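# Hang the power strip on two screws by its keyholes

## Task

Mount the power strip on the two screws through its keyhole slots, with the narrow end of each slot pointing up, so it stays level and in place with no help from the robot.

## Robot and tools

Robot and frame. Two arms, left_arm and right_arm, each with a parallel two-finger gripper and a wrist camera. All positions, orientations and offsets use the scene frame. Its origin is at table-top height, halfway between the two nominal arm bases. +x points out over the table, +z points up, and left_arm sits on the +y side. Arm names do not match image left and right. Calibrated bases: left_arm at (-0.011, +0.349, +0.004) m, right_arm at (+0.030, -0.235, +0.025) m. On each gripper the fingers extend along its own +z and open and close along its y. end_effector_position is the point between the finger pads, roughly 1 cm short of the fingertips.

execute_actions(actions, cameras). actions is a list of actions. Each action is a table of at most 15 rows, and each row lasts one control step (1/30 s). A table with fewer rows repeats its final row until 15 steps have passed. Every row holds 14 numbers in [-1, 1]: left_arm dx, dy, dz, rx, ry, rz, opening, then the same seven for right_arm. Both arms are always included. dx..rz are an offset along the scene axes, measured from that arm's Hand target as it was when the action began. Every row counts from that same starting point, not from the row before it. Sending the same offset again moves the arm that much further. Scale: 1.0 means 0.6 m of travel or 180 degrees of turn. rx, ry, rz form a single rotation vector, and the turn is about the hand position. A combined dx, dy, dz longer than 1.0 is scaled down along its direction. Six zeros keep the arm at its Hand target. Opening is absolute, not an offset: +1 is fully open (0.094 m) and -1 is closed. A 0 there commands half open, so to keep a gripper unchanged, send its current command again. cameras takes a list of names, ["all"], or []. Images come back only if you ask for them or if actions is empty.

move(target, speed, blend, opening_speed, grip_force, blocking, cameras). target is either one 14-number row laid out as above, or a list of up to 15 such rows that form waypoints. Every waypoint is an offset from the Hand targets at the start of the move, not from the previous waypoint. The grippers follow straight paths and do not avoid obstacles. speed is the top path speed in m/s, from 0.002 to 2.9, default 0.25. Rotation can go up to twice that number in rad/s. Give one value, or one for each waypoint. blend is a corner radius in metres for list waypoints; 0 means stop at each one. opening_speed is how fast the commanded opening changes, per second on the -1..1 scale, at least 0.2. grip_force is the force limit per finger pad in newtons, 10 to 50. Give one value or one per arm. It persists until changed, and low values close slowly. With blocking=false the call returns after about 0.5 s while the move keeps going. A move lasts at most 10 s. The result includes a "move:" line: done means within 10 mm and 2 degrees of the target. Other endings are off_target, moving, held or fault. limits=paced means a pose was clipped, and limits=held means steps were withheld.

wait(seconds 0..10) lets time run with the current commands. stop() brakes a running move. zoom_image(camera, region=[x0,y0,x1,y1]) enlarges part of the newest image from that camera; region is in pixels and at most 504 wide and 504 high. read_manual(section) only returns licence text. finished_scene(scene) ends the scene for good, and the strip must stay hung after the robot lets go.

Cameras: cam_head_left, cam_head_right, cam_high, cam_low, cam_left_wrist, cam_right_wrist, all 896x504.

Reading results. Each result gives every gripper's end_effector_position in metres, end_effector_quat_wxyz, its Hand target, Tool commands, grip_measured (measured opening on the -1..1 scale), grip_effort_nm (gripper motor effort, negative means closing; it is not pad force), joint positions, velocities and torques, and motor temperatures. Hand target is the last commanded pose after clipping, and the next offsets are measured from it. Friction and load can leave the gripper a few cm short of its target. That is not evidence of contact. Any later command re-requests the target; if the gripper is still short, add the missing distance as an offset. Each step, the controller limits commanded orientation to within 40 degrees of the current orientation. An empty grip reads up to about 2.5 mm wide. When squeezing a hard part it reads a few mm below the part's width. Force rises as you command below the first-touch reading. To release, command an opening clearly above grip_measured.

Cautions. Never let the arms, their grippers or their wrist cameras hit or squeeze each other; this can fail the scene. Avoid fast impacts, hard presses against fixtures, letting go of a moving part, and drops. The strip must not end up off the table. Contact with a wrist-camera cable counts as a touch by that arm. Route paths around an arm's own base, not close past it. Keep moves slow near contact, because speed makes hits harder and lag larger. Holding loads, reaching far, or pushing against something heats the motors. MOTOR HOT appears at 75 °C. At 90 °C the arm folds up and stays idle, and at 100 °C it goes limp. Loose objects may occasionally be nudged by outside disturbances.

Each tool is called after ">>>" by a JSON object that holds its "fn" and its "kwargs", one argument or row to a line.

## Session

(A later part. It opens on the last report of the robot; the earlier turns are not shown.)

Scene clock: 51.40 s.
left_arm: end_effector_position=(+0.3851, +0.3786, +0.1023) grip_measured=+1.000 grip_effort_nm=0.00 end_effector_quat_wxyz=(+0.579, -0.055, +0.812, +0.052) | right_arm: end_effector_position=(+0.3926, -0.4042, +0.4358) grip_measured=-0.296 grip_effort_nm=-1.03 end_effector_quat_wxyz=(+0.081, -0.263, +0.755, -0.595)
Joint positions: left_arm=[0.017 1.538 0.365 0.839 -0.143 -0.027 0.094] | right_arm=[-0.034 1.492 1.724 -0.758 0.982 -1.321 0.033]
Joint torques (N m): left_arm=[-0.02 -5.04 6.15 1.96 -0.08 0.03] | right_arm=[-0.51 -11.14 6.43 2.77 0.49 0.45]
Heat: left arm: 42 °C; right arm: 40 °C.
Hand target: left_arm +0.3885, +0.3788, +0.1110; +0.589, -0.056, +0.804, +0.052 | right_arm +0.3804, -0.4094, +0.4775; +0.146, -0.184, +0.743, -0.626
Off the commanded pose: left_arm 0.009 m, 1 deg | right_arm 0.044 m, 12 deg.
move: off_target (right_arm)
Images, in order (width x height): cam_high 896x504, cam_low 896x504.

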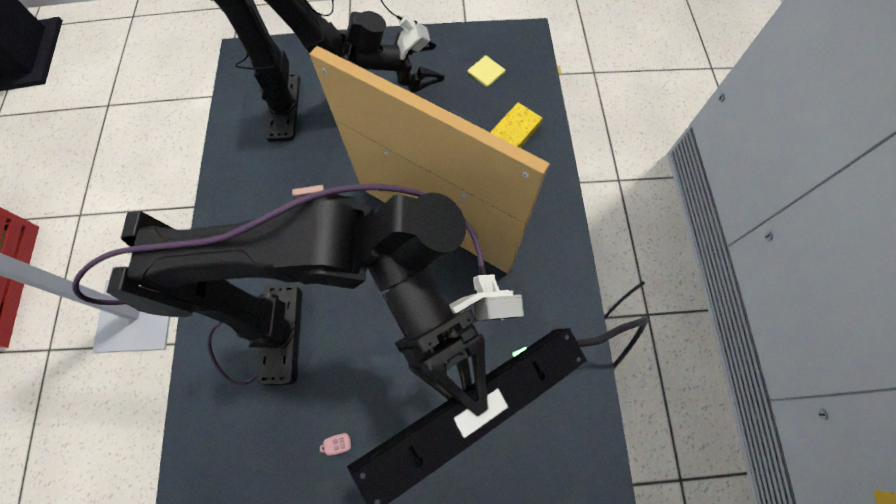

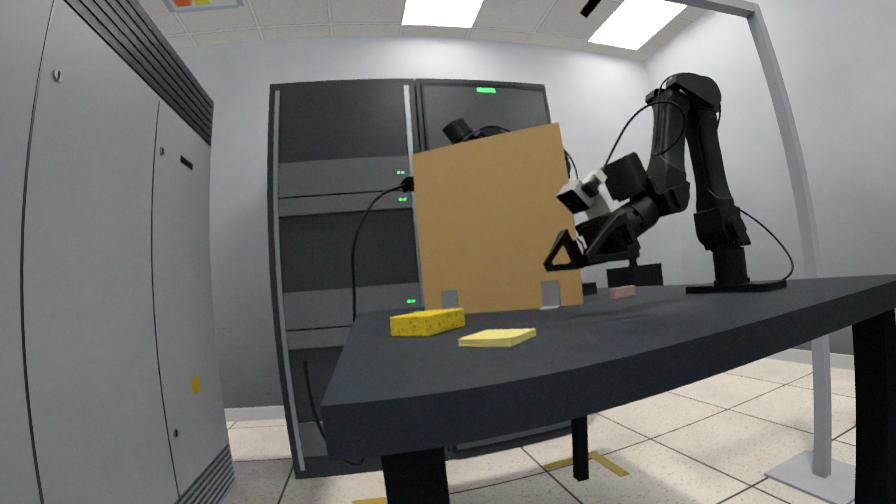

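>>> {"fn": "zoom_image", "kwargs": {
  "camera": "cam_high",
  "region": [335, 444, 405, 504]
}}

>>> {"fn": "zoom_image", "kwargs": {
  "camera": "cam_high",
  "region": [535, 315, 605, 375]
}}

Scaled by 7.200 from the camera's 896x504 image, which has a finer 1280x720 frame.

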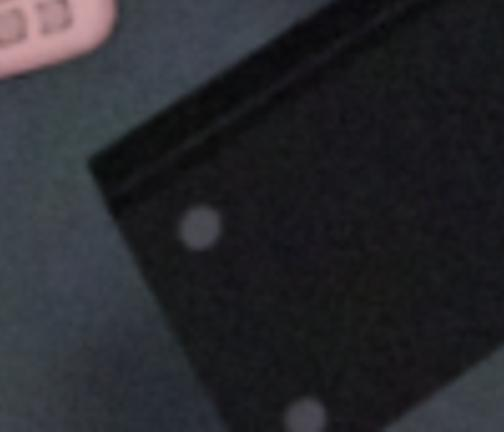

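Scaled by 7.200 from the camera's 896x504 image, which has a finer 1280x720 frame.

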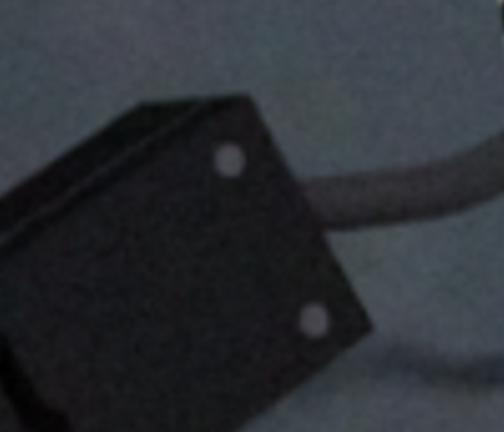

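>>> {"fn": "zoom_image", "kwargs": {
  "camera": "cam_high",
  "region": [398, 434, 434, 476]
}}

>>> {"fn": "zoom_image", "kwargs": {
  "camera": "cam_high",
  "region": [522, 350, 558, 392]
}}

Scaled by 12.000 from the camera's 896x504 image, which has a finer 1280x720 frame.

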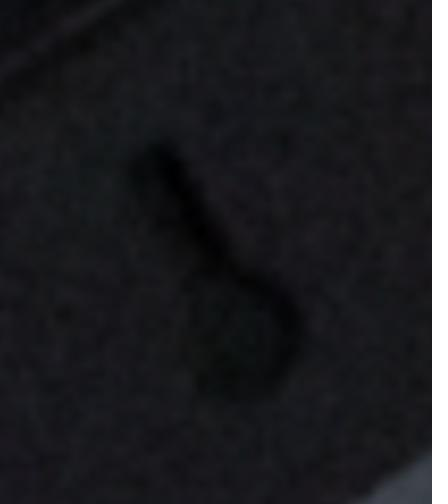

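Scaled by 12.000 from the camera's 896x504 image, which has a finer 1280x720 frame.

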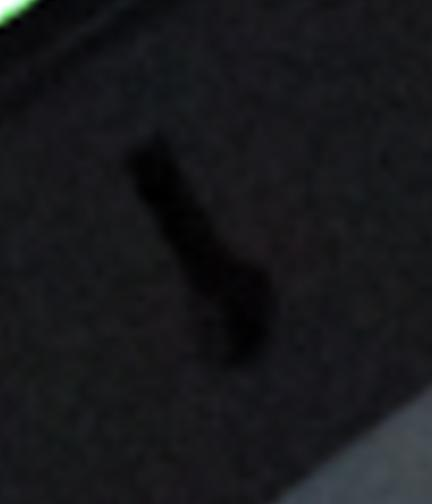

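>>> {"fn": "move", "kwargs": {
  "target": [0,0,0,0,0,0,1,-0.084,0.2157,-0.3625,0.2889,0.3520,0.2171,-0.36],
  "speed": 0.3,
  "cameras": ["cam_high","cam_head_right"]
}}

Scene clock: 79.00 s.
left_arm: end_effector_position=(+0.3851, +0.3786, +0.1023) grip_measured=+1.000 grip_effort_nm=0.00 end_effector_quat_wxyz=(+0.579, -0.055, +0.812, +0.052) | right_arm: end_effector_position=(+0.3306, -0.2932, +0.2607) grip_measured=-0.296 grip_effort_nm=-1.03 end_effector_quat_wxyz=(+0.035, -0.587, +0.805, -0.084)
Joint positions: left_arm=[0.017 1.538 0.365 0.839 -0.143 -0.027 0.094] | right_arm=[-0.133 1.619 1.788 -1.572 0.07 -1.418 0.033]
Joint torques (N m): left_arm=[-0.03 -5.03 6.15 1.96 -0.08 0.03] | right_arm=[0.25 -6.43 5 0.73 -0.66 -0.4]
Motor temperatures (°C): left_arm=[26 30 42 36 27 27 26] | right_arm=[28 33 40 42 26 26 25]
Heat: left arm: 42 °C; right arm: 42 °C.
Hand target: left_arm +0.3885, +0.3788, +0.1110; +0.589, -0.056, +0.804, +0.052 | right_arm +0.3300, -0.2801, +0.2599; +0.000, -0.609, +0.793, +0.000
Off the commanded pose: left_arm 0.009 m, 1 deg | right_arm 0.013 m, 11 deg.
joint sent to its limit (right arm) — joint 4 (wrist pitch), lower limit. The joint targets are off in orientation, not in position.
move: off_target (right_arm)
Images, in order (width x height): cam_head_right 896x504, cam_high 896x504.

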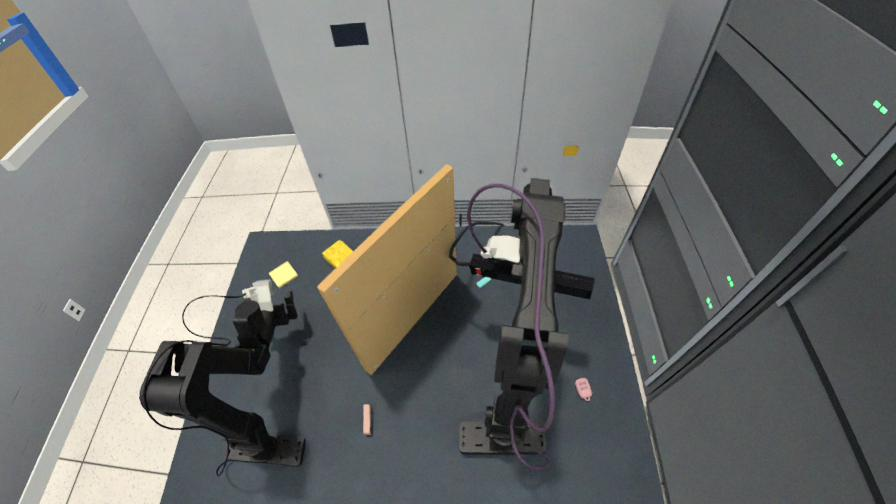

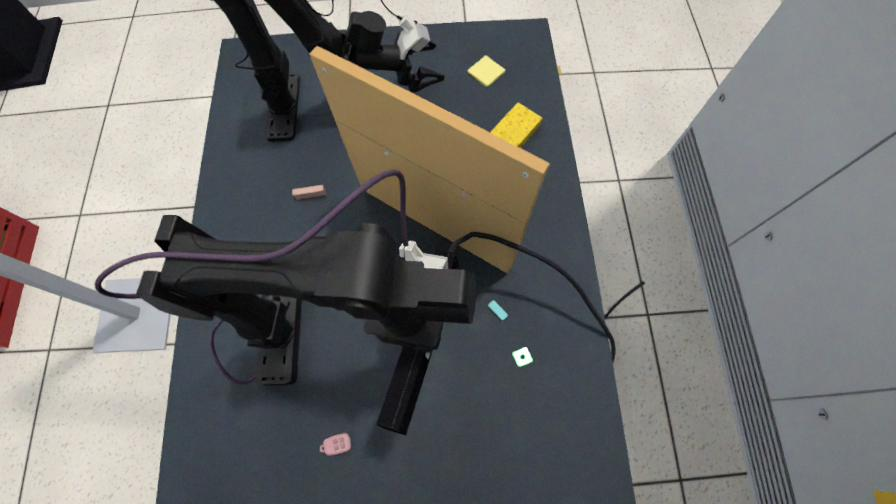

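>>> {"fn": "move", "kwargs": {
  "target": [0,0,0,0,0,0,1,-0.1583,0.2752,-0.0998,0,0,0.2778,-0.36],
  "speed": 0.25,
  "cameras": ["cam_high","cam_head_right","cam_right_wrist"]
}}

Scene clock: 82.07 s.
left_arm: end_effector_position=(+0.3851, +0.3786, +0.1023) grip_measured=+1.000 grip_effort_nm=0.00 end_effector_quat_wxyz=(+0.579, -0.055, +0.812, +0.052) | right_arm: end_effector_position=(+0.2711, -0.1242, +0.2030) grip_measured=-0.296 grip_effort_nm=-1.03 end_effector_quat_wxyz=(-0.008, +0.870, -0.488, +0.069)
Joint positions: left_arm=[0.017 1.538 0.365 0.839 -0.143 -0.027 0.094] | right_arm=[0.522 1.476 1.416 -1.424 0.109 -1.622 0.033]
Joint torques (N m): left_arm=[-0.02 -5.03 6.13 1.96 -0.08 0.03] | right_arm=[1.57 -6.83 4.27 -0.17 -1.03 -0.33]
Heat: left arm: 43 °C; right arm: 41 °C.
Hand target: left_arm +0.3885, +0.3788, +0.1110; +0.589, -0.056, +0.804, +0.052 | right_arm +0.2350, -0.1149, +0.2001; +0.000, +0.887, -0.462, +0.001
Off the commanded pose: left_arm 0.009 m, 1 deg | right_arm 0.037 m, 9 deg.
move: off_target (right_arm)
camera_calibration:
cam_right_wrist: T_world_to_cam=[[0.84234, 0.536069, 0.055615, -0.168103], [0.43642, -0.739005, 0.513234, -0.278157], [0.316229, -0.408046, -0.856445, 0.127404], [0, 0, 0, 1]] pos_world=[0.222705, -0.0634578, 0.261223]
Images, in order (width x height): cam_head_right 896x504, cam_high 896x504, cam_right_wrist 896x504.

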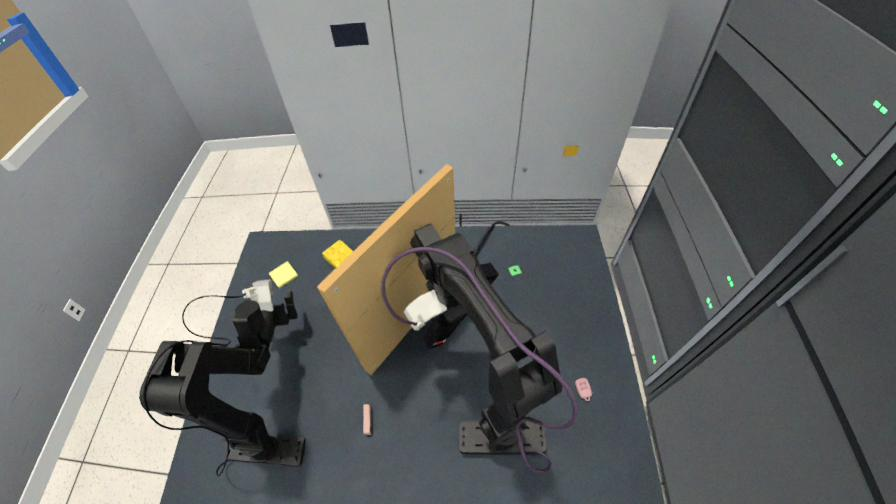

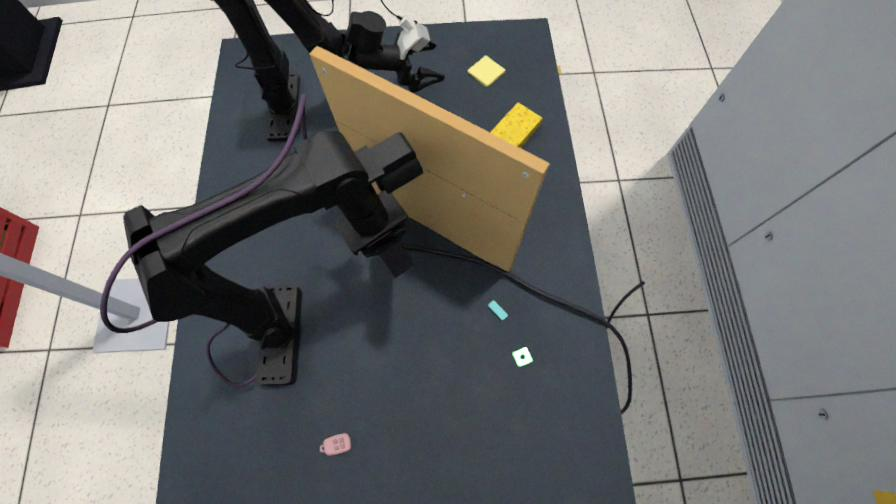

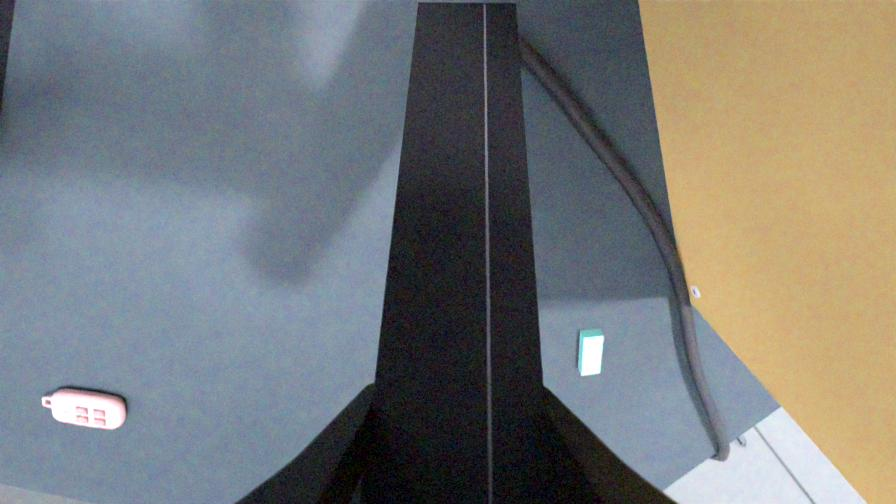

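>>> {"fn": "move", "kwargs": {
  "target": [0,0,0,0,0,0,1,-0.0583,0.0,-0.1335,-0.143,0.205,0,-0.36],
  "speed": 0.2,
  "cameras": ["cam_high","cam_right_wrist"]
}}

Scene clock: 86.17 s.
left_arm: end_effector_position=(+0.3851, +0.3786, +0.1023) grip_measured=+1.000 grip_effort_nm=0.00 end_effector_quat_wxyz=(+0.579, -0.055, +0.812, +0.052) | right_arm: end_effector_position=(+0.2692, -0.1234, +0.1646) grip_measured=-0.296 grip_effort_nm=-1.03 end_effector_quat_wxyz=(+0.095, +0.861, -0.497, +0.060)
Joint positions: left_arm=[0.017 1.538 0.365 0.839 -0.143 -0.027 0.094] | right_arm=[0.587 1.639 1.412 -1.458 0.195 -1.517 0.033]
Joint torques (N m): left_arm=[-0.03 -5.03 6.15 1.96 -0.09 0.03] | right_arm=[3.74 0.72 -1.72 -0.93 -1.45 -0.54]
Heat: left arm: 43 °C; right arm: 40 °C.
Hand target: left_arm +0.3885, +0.3788, +0.1110; +0.589, -0.056, +0.804, +0.052 | right_arm +0.2000, -0.1149, +0.1200; +0.337, +0.821, -0.427, -0.175
Off the commanded pose: left_arm 0.009 m, 1 deg | right_arm 0.083 m, 40 deg; orientation clipped.
joint sent to its limit (right arm) — joint 4 (wrist pitch), lower limit. The joint targets are off in position and orientation.
move: off_target (right_arm); limits=paced
camera_calibration:
cam_right_wrist: T_world_to_cam=[[0.858195, 0.496556, -0.130131, -0.143449], [0.472053, -0.663826, 0.580087, -0.268297], [0.201662, -0.559257, -0.804093, 0.0990877], [0, 0, 0, 1]] pos_world=[0.229776, -0.0514565, 0.216644]
Images, in order (width x height): cam_high 896x504, cam_right_wrist 896x504.

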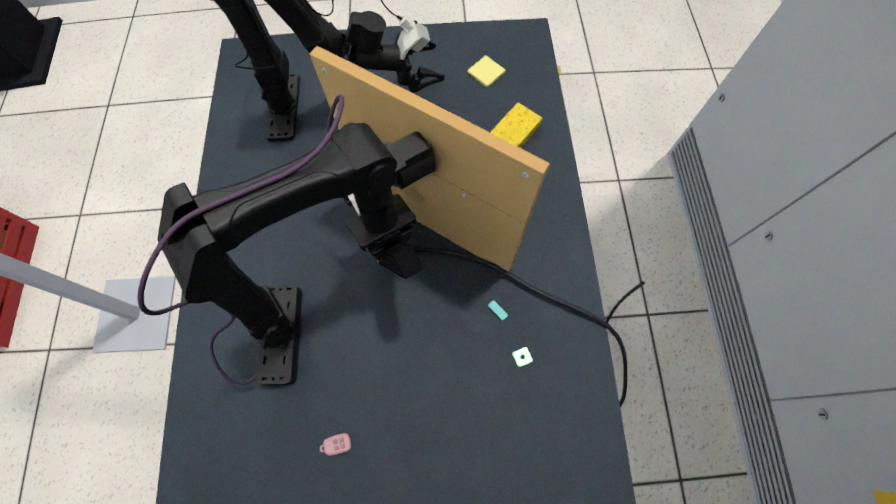

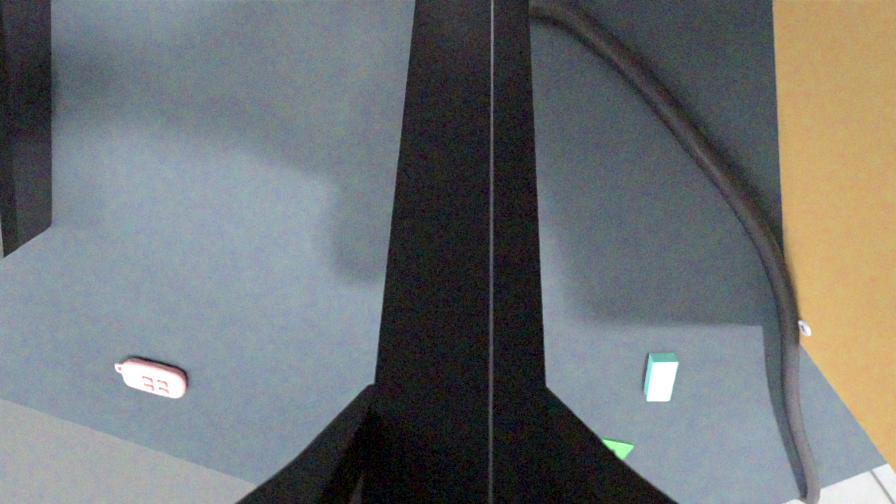

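>>> {"fn": "move", "kwargs": {
  "target": [0,0,0,0,0,0,1,0.0083,-0.005,-0.0833,0.143,-0.205,0,-0.36],
  "speed": 0.2,
  "cameras": ["cam_high","cam_right_wrist"]
}}

Scene clock: 89.77 s.
left_arm: end_effector_position=(+0.3851, +0.3786, +0.1023) grip_measured=+1.000 grip_effort_nm=0.00 end_effector_quat_wxyz=(+0.579, -0.055, +0.812, +0.052) | right_arm: end_effector_position=(+0.2626, -0.1837, +0.1288) grip_measured=-0.296 grip_effort_nm=-1.03 end_effector_quat_wxyz=(+0.031, +0.825, -0.526, +0.202)
Joint positions: left_arm=[0.017 1.538 0.365 0.839 -0.143 -0.027 0.094] | right_arm=[0.523 1.277 0.907 -1.052 0.386 -1.533 0.033]
Joint torques (N m): left_arm=[-0.02 -5.03 6.15 1.96 -0.08 0.03] | right_arm=[4.46 0.4 0.49 0.52 -3.16 -0.68]
Heat: left arm: 43 °C; right arm: 39 °C.
Hand target: left_arm +0.3885, +0.3788, +0.1110; +0.589, -0.056, +0.804, +0.052 | right_arm +0.2051, -0.1179, +0.0700; -0.002, +0.887, -0.462, +0.002
Off the commanded pose: left_arm 0.009 m, 1 deg | right_arm 0.105 m, 25 deg.
move: off_target (right_arm)
camera_calibration:
cam_right_wrist: T_world_to_cam=[[0.881983, 0.451865, 0.133879, -0.160983], [0.229497, -0.659918, 0.715429, -0.237538], [0.411626, -0.600272, -0.685739, -0.040027], [0, 0, 0, 1]] pos_world=[0.212975, -0.10804, 0.164046]
Images, in order (width x height): cam_high 896x504, cam_right_wrist 896x504.

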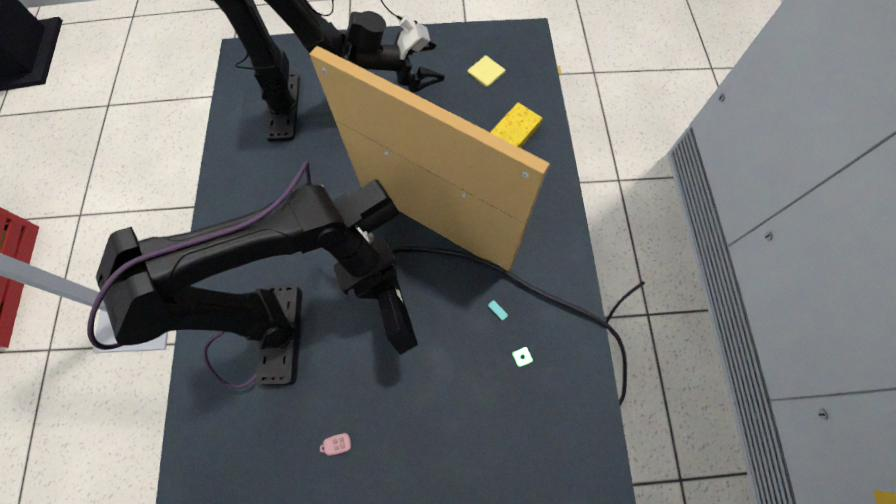

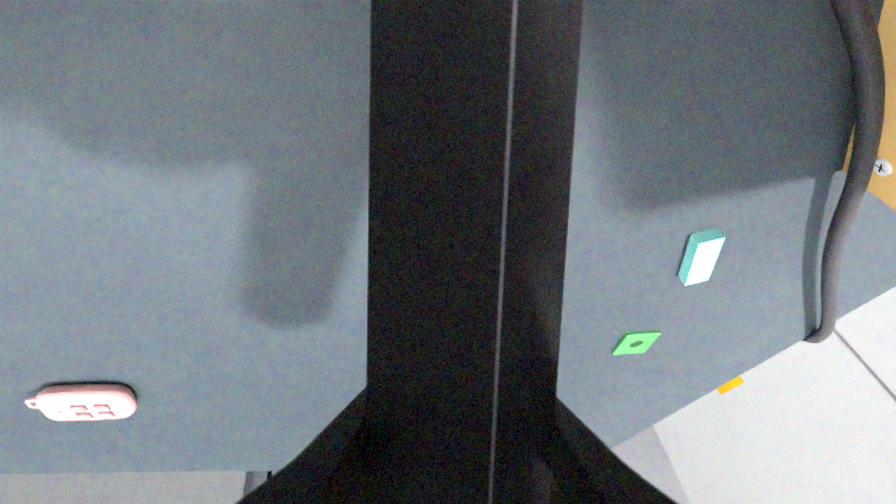

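>>> {"fn": "wait", "kwargs": {
  "seconds": 0,
  "cameras": ["cam_head_left","cam_head_right","cam_left_wrist","cam_low"]
}}

>>> {"fn": "zoom_image", "kwargs": {
  "camera": "cam_head_left",
  "region": [340, 220, 560, 440]
}}

>>> {"fn": "zoom_image", "kwargs": {
  "camera": "cam_head_right",
  "region": [360, 200, 580, 420]
}}

Scene clock: 91.47 s.
left_arm: end_effector_position=(+0.3851, +0.3786, +0.1023) grip_measured=+1.000 grip_effort_nm=0.00 end_effector_quat_wxyz=(+0.579, -0.055, +0.812, +0.052) | right_arm: end_effector_position=(+0.2626, -0.1837, +0.1288) grip_measured=-0.296 grip_effort_nm=-1.03 end_effector_quat_wxyz=(+0.031, +0.826, -0.526, +0.202)
Joint positions: left_arm=[0.017 1.538 0.365 0.839 -0.143 -0.027 0.094] | right_arm=[0.523 1.277 0.907 -1.052 0.386 -1.534 0.033]
Joint torques (N m): left_arm=[-0.03 -5.03 6.15 1.96 -0.08 0.03] | right_arm=[4.44 0.47 0.25 0.5 -3.17 -0.63]
Heat: left arm: 43 °C; right arm: 39 °C.
Hand target: left_arm +0.3885, +0.3788, +0.1110; +0.589, -0.056, +0.804, +0.052 | right_arm +0.2050, -0.1179, +0.0700; -0.002, +0.887, -0.462, +0.002
Tool commands: left_gripper/opening=+1.0 right_gripper/opening=-0.36
Off the commanded pose: left_arm 0.009 m, 1 deg | right_arm 0.105 m, 25 deg.
camera_calibration:
cam_left_wrist: T_world_to_cam=[[0.153641, -0.98794, -0.0191974, 0.316345], [-0.680595, -0.0917191, -0.726896, 0.409091], [0.716369, 0.124747, -0.686479, -0.165614], [0, 0, 0, 1]] pos_world=[0.348462, 0.370711, 0.189749]
Images, in order (width x height): cam_head_left 896x504, cam_head_right 896x504, cam_low 896x504, cam_left_wrist 896x504.

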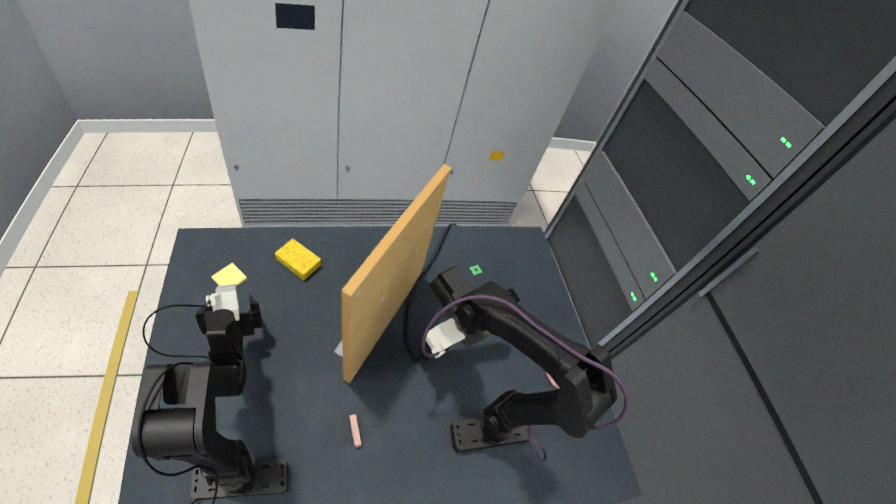

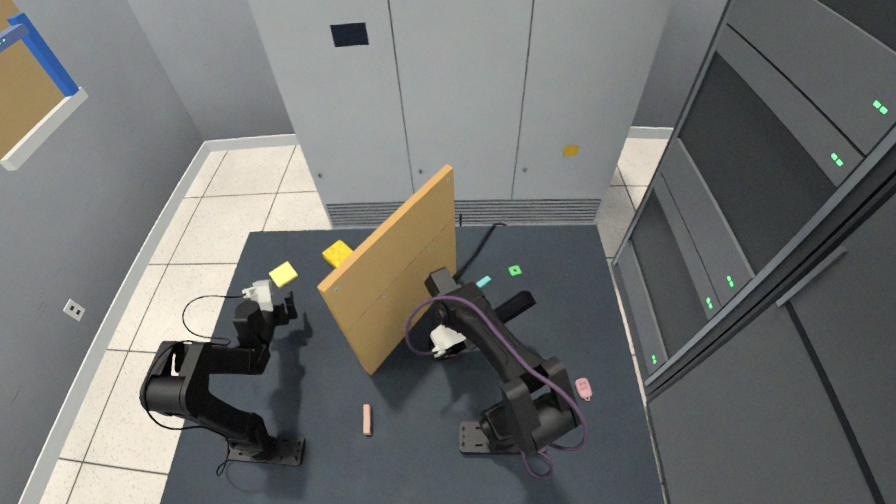

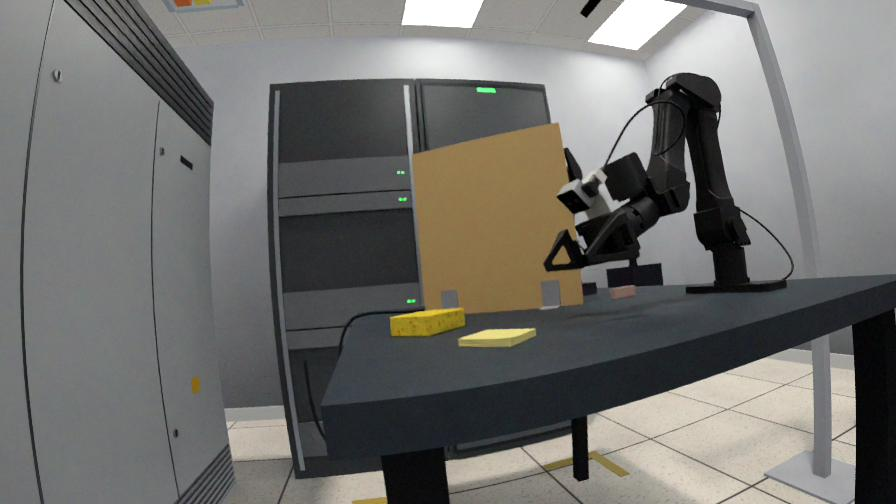

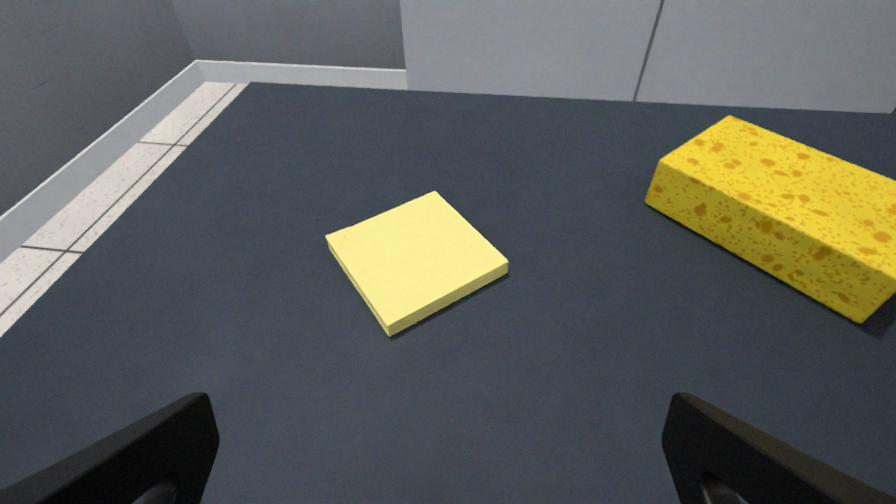

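Scaled by 2.291 from the camera's 896x504 image, which has a finer 1280x720 frame.

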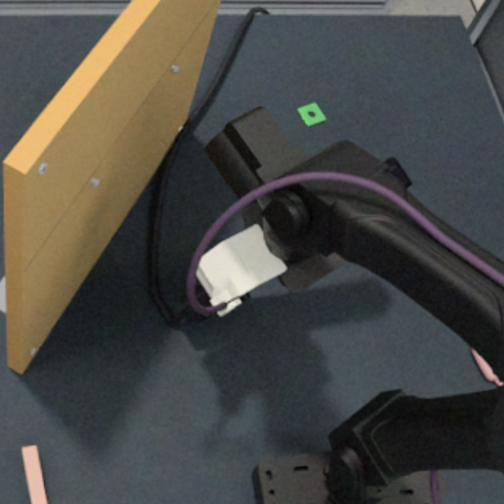

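Scaled by 2.291 from the camera's 896x504 image, which has a finer 1280x720 frame.

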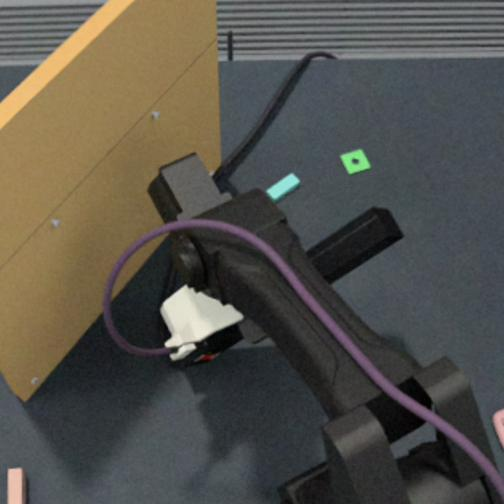

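>>> {"fn": "move", "kwargs": {
  "target": [0,0,0,0,0,0,1,0.05,-0.2402,0.1333,0,0,-0.2389,-0.36],
  "speed": 0.25,
  "cameras": ["cam_high","cam_right_wrist","cam_head_left"]
}}

Scene clock: 96.50 s.
left_arm: end_effector_position=(+0.3851, +0.3786, +0.1023) grip_measured=+1.000 grip_effort_nm=0.00 end_effector_quat_wxyz=(+0.579, -0.055, +0.812, +0.052) | right_arm: end_effector_position=(+0.2303, -0.2674, +0.1419) grip_measured=-0.296 grip_effort_nm=-1.03 end_effector_quat_wxyz=(-0.015, -0.652, +0.758, -0.011)
Joint positions: left_arm=[0.017 1.538 0.365 0.839 -0.143 -0.027 0.094] | right_arm=[-0.11 1.309 1.044 -1.309 0.038 -1.552 0.033]
Joint torques (N m): left_arm=[-0.05 -5.01 6.15 1.96 -0.08 0.03] | right_arm=[-0.32 -3.15 8.24 0.32 -0.33 -0.1]
Motor temperatures (°C): left_arm=[26 30 43 37 27 27 26] | right_arm=[28 31 39 38 31 26 26]
Heat: left arm: 43 °C; right arm: 39 °C.
Hand target: left_arm +0.3885, +0.3788, +0.1110; +0.589, -0.056, +0.804, +0.052 | right_arm +0.2350, -0.2620, +0.1499; +0.001, -0.656, +0.755, -0.003
Off the commanded pose: left_arm 0.009 m, 1 deg | right_arm 0.011 m, 2 deg.
move: off_target (right_arm)
camera_calibration:
cam_right_wrist: T_world_to_cam=[[0.990681, -0.133449, -0.0272527, -0.255121], [-0.107399, -0.888435, 0.446261, -0.239958], [-0.0837651, -0.439175, -0.894488, 0.118795], [0, 0, 0, 1]] pos_world=[0.236923, -0.195061, 0.206392]
Images, in order (width x height): cam_head_left 896x504, cam_high 896x504, cam_right_wrist 896x504.

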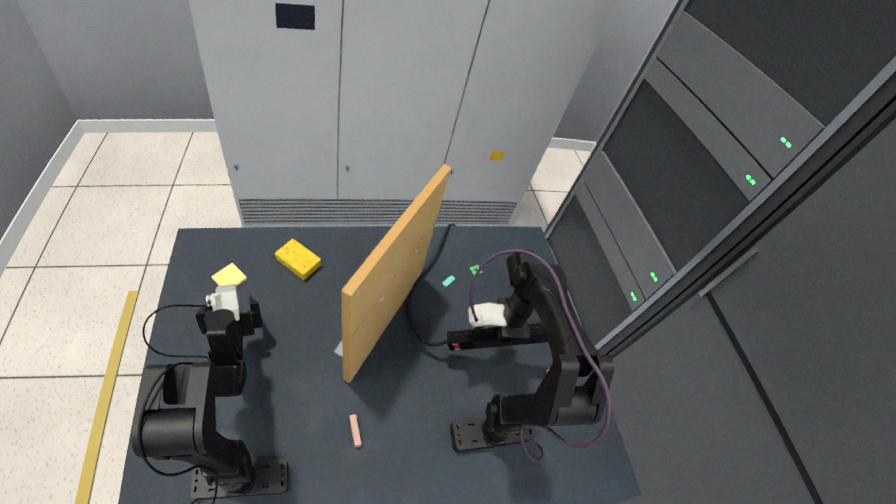

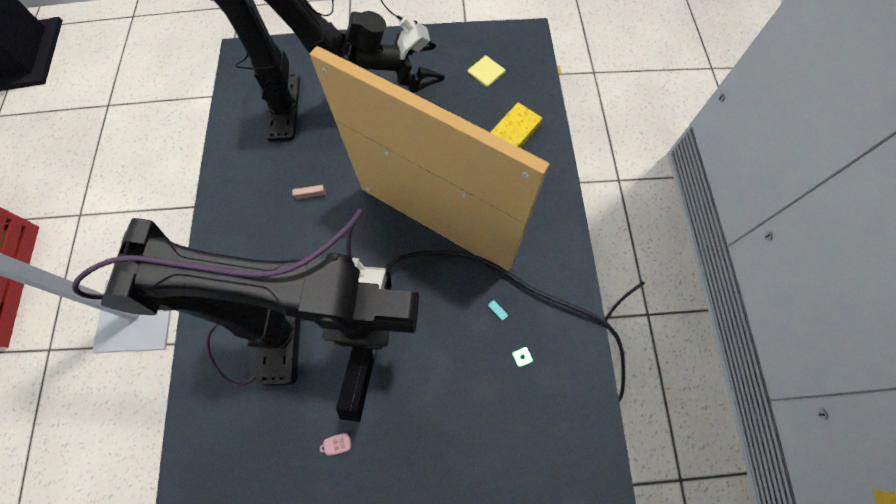

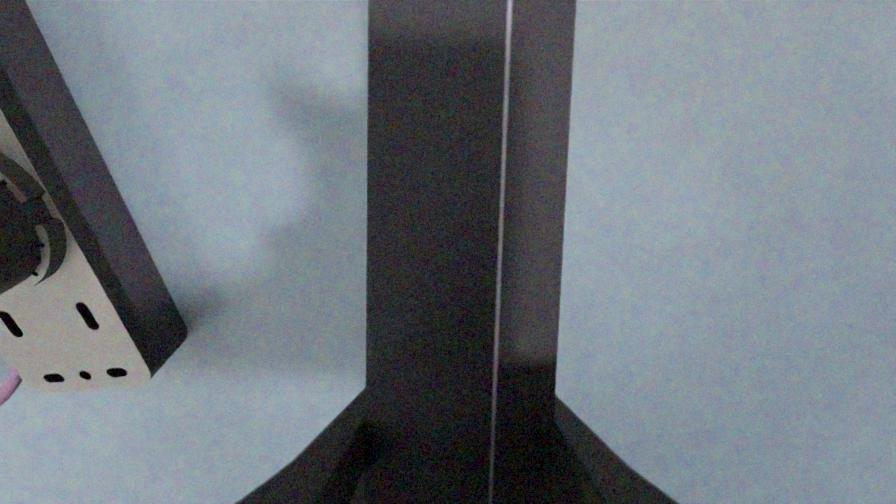

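>>> {"fn": "move", "kwargs": {
  "target": [0,0,0,0,0,0,1,-0.0167,0.0,-0.1632,0,0,0,-0.36],
  "speed": 0.2,
  "cameras": []
}}

Scene clock: 99.13 s.
left_arm: end_effector_position=(+0.3851, +0.3786, +0.1023) grip_measured=+1.000 grip_effort_nm=0.00 end_effector_quat_wxyz=(+0.579, -0.055, +0.812, +0.052) | right_arm: end_effector_position=(+0.2214, -0.2666, +0.0564) grip_measured=-0.296 grip_effort_nm=-1.03 end_effector_quat_wxyz=(-0.010, -0.651, +0.759, -0.007)
Joint positions: left_arm=[0.017 1.538 0.365 0.839 -0.143 -0.027 0.094] | right_arm=[-0.125 1.343 0.722 -0.952 0.024 -1.564 0.033]
Joint torques (N m): left_arm=[-0.03 -5.03 6.12 1.96 -0.08 0.03] | right_arm=[0.51 -2.76 4.4 0.85 -0.25 -0.04]
Heat: left arm: 43 °C; right arm: 39 °C.
Hand target: left_arm +0.3885, +0.3788, +0.1110; +0.589, -0.056, +0.804, +0.052 | right_arm +0.2249, -0.2621, +0.0520; +0.001, -0.656, +0.755, -0.003
Off the commanded pose: left_arm 0.009 m, 1 deg | right_arm 0.007 m, 1 deg.
move: done
No camera images: "cameras" was empty.

>>> {"fn": "move", "kwargs": {
  "target": [0,0,0,0,0,0,1,0.0,0.0,0.0,0.0348,0.2475,0,-0.36],
  "speed": 0.2,
  "cameras": ["cam_high","cam_right_wrist","cam_head_right"]
}}

Scene clock: 102.37 s.
left_arm: end_effector_position=(+0.3851, +0.3786, +0.1023) grip_measured=+1.000 grip_effort_nm=0.00 end_effector_quat_wxyz=(+0.579, -0.055, +0.812, +0.052) | right_arm: end_effector_position=(+0.2362, -0.2626, +0.0437) grip_measured=-0.296 grip_effort_nm=-1.03 end_effector_quat_wxyz=(-0.224, -0.605, +0.718, +0.261)
Joint positions: left_arm=[0.017 1.538 0.365 0.839 -0.143 -0.027 0.094] | right_arm=[-0.125 2.115 1.312 -1.47 -0.009 -1.55 0.033]
Joint torques (N m): left_arm=[-0.03 -5.03 6.15 1.96 -0.08 0.03] | right_arm=[0.58 -7.62 4.53 -1.4 0.07 -0.14]
Heat: left arm: 43 °C; right arm: 39 °C.
Hand target: left_arm +0.3885, +0.3788, +0.1110; +0.589, -0.056, +0.804, +0.052 | right_arm +0.2250, -0.2621, +0.0521; -0.250, -0.607, +0.698, +0.286
Off the commanded pose: left_arm 0.009 m, 1 deg | right_arm 0.014 m, 5 deg.
move: off_target (right_arm)
camera_calibration:
cam_right_wrist: T_world_to_cam=[[0.738762, -0.112892, -0.664444, -0.170183], [0.12998, -0.943498, 0.304823, -0.255608], [-0.661314, -0.311556, -0.682347, 0.194197], [0, 0, 0, 1]] pos_world=[0.287374, -0.199874, 0.0973478]
Images, in order (width x height): cam_head_right 896x504, cam_high 896x504, cam_right_wrist 896x504.

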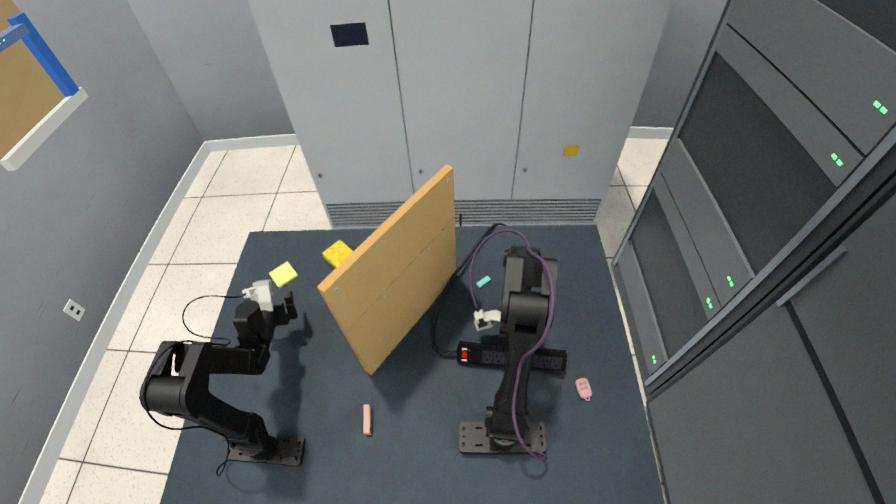

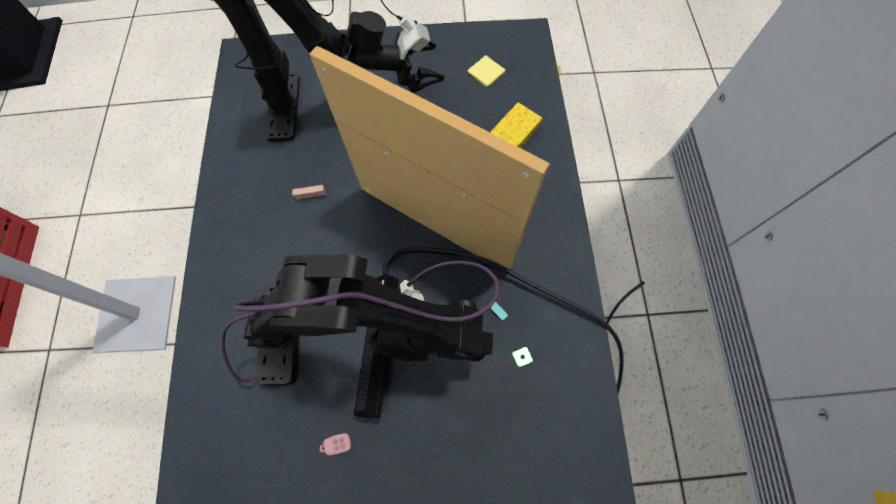

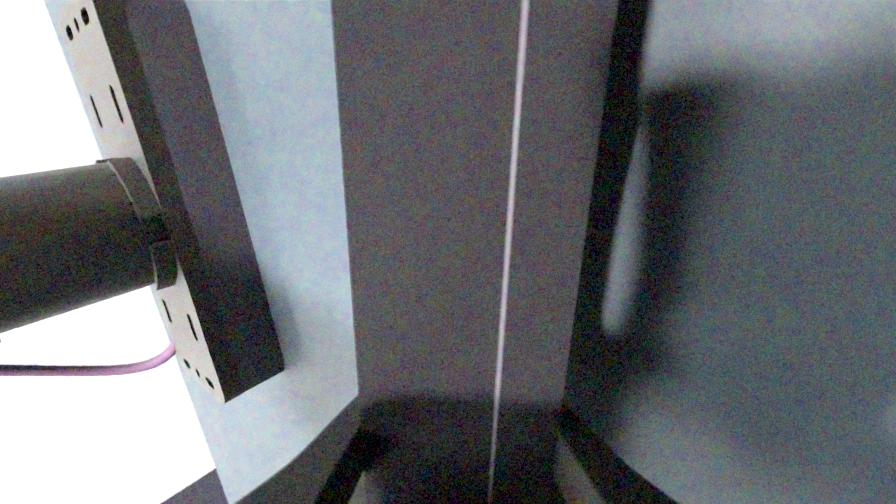

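>>> {"fn": "move", "kwargs": {
  "target": [0,0,0,0,0,0,1,0.0,0.0,-0.0133,0.0,0.0,0,-0.36],
  "speed": 0.05,
  "cameras": []
}}

Scene clock: 103.80 s.
left_arm: end_effector_position=(+0.3851, +0.3786, +0.1023) grip_measured=+1.000 grip_effort_nm=0.00 end_effector_quat_wxyz=(+0.579, -0.055, +0.812, +0.052) | right_arm: end_effector_position=(+0.2349, -0.2623, +0.0412) grip_measured=-0.296 grip_effort_nm=-1.03 end_effector_quat_wxyz=(-0.228, -0.604, +0.716, +0.266)
Joint positions: left_arm=[0.017 1.538 0.365 0.839 -0.143 -0.027 0.094] | right_arm=[-0.125 2.128 1.312 -1.47 -0.01 -1.55 0.033]
Joint torques (N m): left_arm=[-0.05 -5.04 6.16 1.96 -0.08 0.03] | right_arm=[0.44 -7.51 3.56 -1.15 0.07 -0.21]
Heat: left arm: 43 °C; right arm: 39 °C.
Hand target: left_arm +0.3885, +0.3788, +0.1110; +0.589, -0.056, +0.804, +0.052 | right_arm +0.2250, -0.2621, +0.0440; -0.250, -0.607, +0.698, +0.286
Off the commanded pose: left_arm 0.009 m, 1 deg | right_arm 0.010 m, 4 deg.
move: off_target (right_arm)
No camera images: "cameras" was empty.

>>> {"fn": "move", "kwargs": {
  "target": [0,0,0,0,0,0,1,0.0,0.0,-0.0100,0.0,0.0,0,-0.36],
  "speed": 0.05,
  "cameras": ["cam_right_wrist"]
}}

Scene clock: 105.23 s.
left_arm: end_effector_position=(+0.3851, +0.3786, +0.1023) grip_measured=+1.000 grip_effort_nm=0.00 end_effector_quat_wxyz=(+0.579, -0.055, +0.812, +0.052) | right_arm: end_effector_position=(+0.2336, -0.2621, +0.0389) grip_measured=-0.296 grip_effort_nm=-1.03 end_effector_quat_wxyz=(-0.232, -0.603, +0.714, +0.270)
Joint positions: left_arm=[0.017 1.538 0.365 0.839 -0.143 -0.027 0.094] | right_arm=[-0.125 2.141 1.312 -1.47 -0.01 -1.552 0.033]
Joint torques (N m): left_arm=[-0.03 -5.03 6.15 1.96 -0.08 0.03] | right_arm=[0.55 -7.65 2.82 -0.94 0.08 -0.15]
Heat: left arm: 43 °C; right arm: 39 °C.
Hand target: left_arm +0.3885, +0.3788, +0.1110; +0.589, -0.056, +0.804, +0.052 | right_arm +0.2250, -0.2621, +0.0380; -0.250, -0.607, +0.698, +0.286
Off the commanded pose: left_arm 0.009 m, 1 deg | right_arm 0.009 m, 3 deg.
move: off_target (right_arm)
camera_calibration:
cam_right_wrist: T_world_to_cam=[[0.721917, -0.107754, -0.683538, -0.165393], [0.13895, -0.945109, 0.29574, -0.255467], [-0.677885, -0.308478, -0.667318, 0.193449], [0, 0, 0, 1]] pos_world=[0.286034, -0.199591, 0.0915913]
Images, in order (width x height): cam_right_wrist 896x504.

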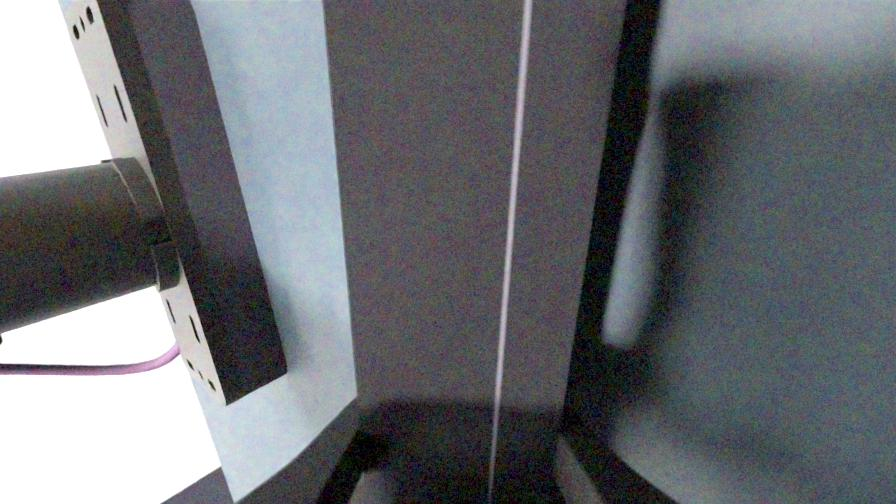

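>>> {"fn": "move", "kwargs": {
  "target": [0,0,0,0,0,0,1,0.0,0.0,-0.0083,0.0,0.0,0,-0.36],
  "speed": 0.05,
  "cameras": []
}}

Scene clock: 106.33 s.
left_arm: end_effector_position=(+0.3851, +0.3786, +0.1023) grip_measured=+1.000 grip_effort_nm=0.00 end_effector_quat_wxyz=(+0.579, -0.055, +0.812, +0.052) | right_arm: end_effector_position=(+0.2325, -0.2619, +0.0370) grip_measured=-0.296 grip_effort_nm=-1.03 end_effector_quat_wxyz=(-0.235, -0.603, +0.712, +0.274)
Joint positions: left_arm=[0.017 1.538 0.365 0.839 -0.143 -0.027 0.094] | right_arm=[-0.125 2.151 1.312 -1.47 -0.01 -1.554 0.033]
Joint torques (N m): left_arm=[-0.03 -5.01 6.15 1.96 -0.08 0.03] | right_arm=[0.51 -7.54 2.32 -0.8 0.03 -0.16]
Heat: left arm: 43 °C; right arm: 39 °C.
Hand target: left_arm +0.3885, +0.3788, +0.1110; +0.589, -0.056, +0.804, +0.052 | right_arm +0.2250, -0.2621, +0.0331; -0.250, -0.607, +0.698, +0.286
Off the commanded pose: left_arm 0.009 m, 1 deg | right_arm 0.008 m, 3 deg.
move: off_target (right_arm)
No camera images: "cameras" was empty.

>>> {"fn": "move", "kwargs": {
  "target": [0,0,0,0,0,0,1,0.0,0.0,-0.0083,0.0,0.0,0,-0.36],
  "speed": 0.05,
  "cameras": []
}}

Scene clock: 107.67 s.
left_arm: end_effector_position=(+0.3851, +0.3786, +0.1023) grip_measured=+1.000 grip_effort_nm=0.00 end_effector_quat_wxyz=(+0.579, -0.055, +0.812, +0.052) | right_arm: end_effector_position=(+0.2323, -0.2618, +0.0364) grip_measured=-0.296 grip_effort_nm=-1.03 end_effector_quat_wxyz=(-0.235, -0.602, +0.711, +0.275)
Joint positions: left_arm=[0.017 1.538 0.365 0.839 -0.143 -0.027 0.094] | right_arm=[-0.125 2.154 1.312 -1.47 -0.011 -1.555 0.033]
Joint torques (N m): left_arm=[-0.03 -5.03 6.13 1.96 -0.09 0.03] | right_arm=[0.44 -6.98 1.69 -0.63 0.1 -0.11]
Heat: left arm: 43 °C; right arm: 39 °C.
Hand target: left_arm +0.3885, +0.3788, +0.1110; +0.589, -0.056, +0.804, +0.052 | right_arm +0.2249, -0.2620, +0.0281; -0.250, -0.607, +0.698, +0.286
Off the commanded pose: left_arm 0.009 m, 1 deg | right_arm 0.011 m, 3 deg.
move: off_target (right_arm)
No camera images: "cameras" was empty.

>>> {"fn": "move", "kwargs": {
  "target": [0,0,0,0,0,0,1,0,0,0,0,0,0,0.02],
  "opening_speed": 0.4,
  "cameras": ["cam_right_wrist"]
}}

Scene clock: 109.70 s.
left_arm: end_effector_position=(+0.3851, +0.3786, +0.1023) grip_measured=+1.000 grip_effort_nm=0.00 end_effector_quat_wxyz=(+0.579, -0.055, +0.812, +0.052) | right_arm: end_effector_position=(+0.2264, -0.2631, +0.0342) grip_measured=+0.019 grip_effort_nm=0.07 end_effector_quat_wxyz=(-0.247, -0.602, +0.706, +0.281)
Joint positions: left_arm=[0.017 1.538 0.365 0.839 -0.143 -0.027 0.094] | right_arm=[-0.125 2.166 1.3 -1.472 0.001 -1.556 0.048]
Joint torques (N m): left_arm=[-0.03 -5.03 6.13 1.96 -0.08 0.03] | right_arm=[0.32 -7.86 2.71 -0.66 -0.01 -0.11]
Heat: left arm: 43 °C; right arm: 39 °C.
Hand target: left_arm +0.3885, +0.3788, +0.1110; +0.589, -0.056, +0.804, +0.052 | right_arm +0.2250, -0.2621, +0.0281; -0.250, -0.607, +0.698, +0.286
Off the commanded pose: left_arm 0.009 m, 1 deg | right_arm 0.006 m, 1 deg.
move: done
camera_calibration:
cam_right_wrist: T_world_to_cam=[[0.695655, -0.0998975, -0.711397, -0.154567], [0.160795, -0.943505, 0.289728, -0.258462], [-0.70015, -0.31594, -0.640291, 0.187335], [0, 0, 0, 1]] pos_world=[0.280247, -0.200115, 0.0848739]
Images, in order (width x height): cam_right_wrist 896x504.

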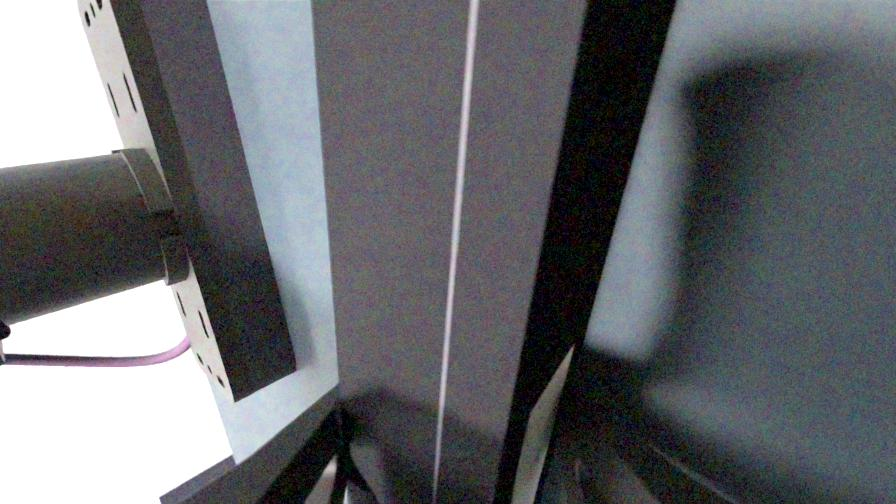

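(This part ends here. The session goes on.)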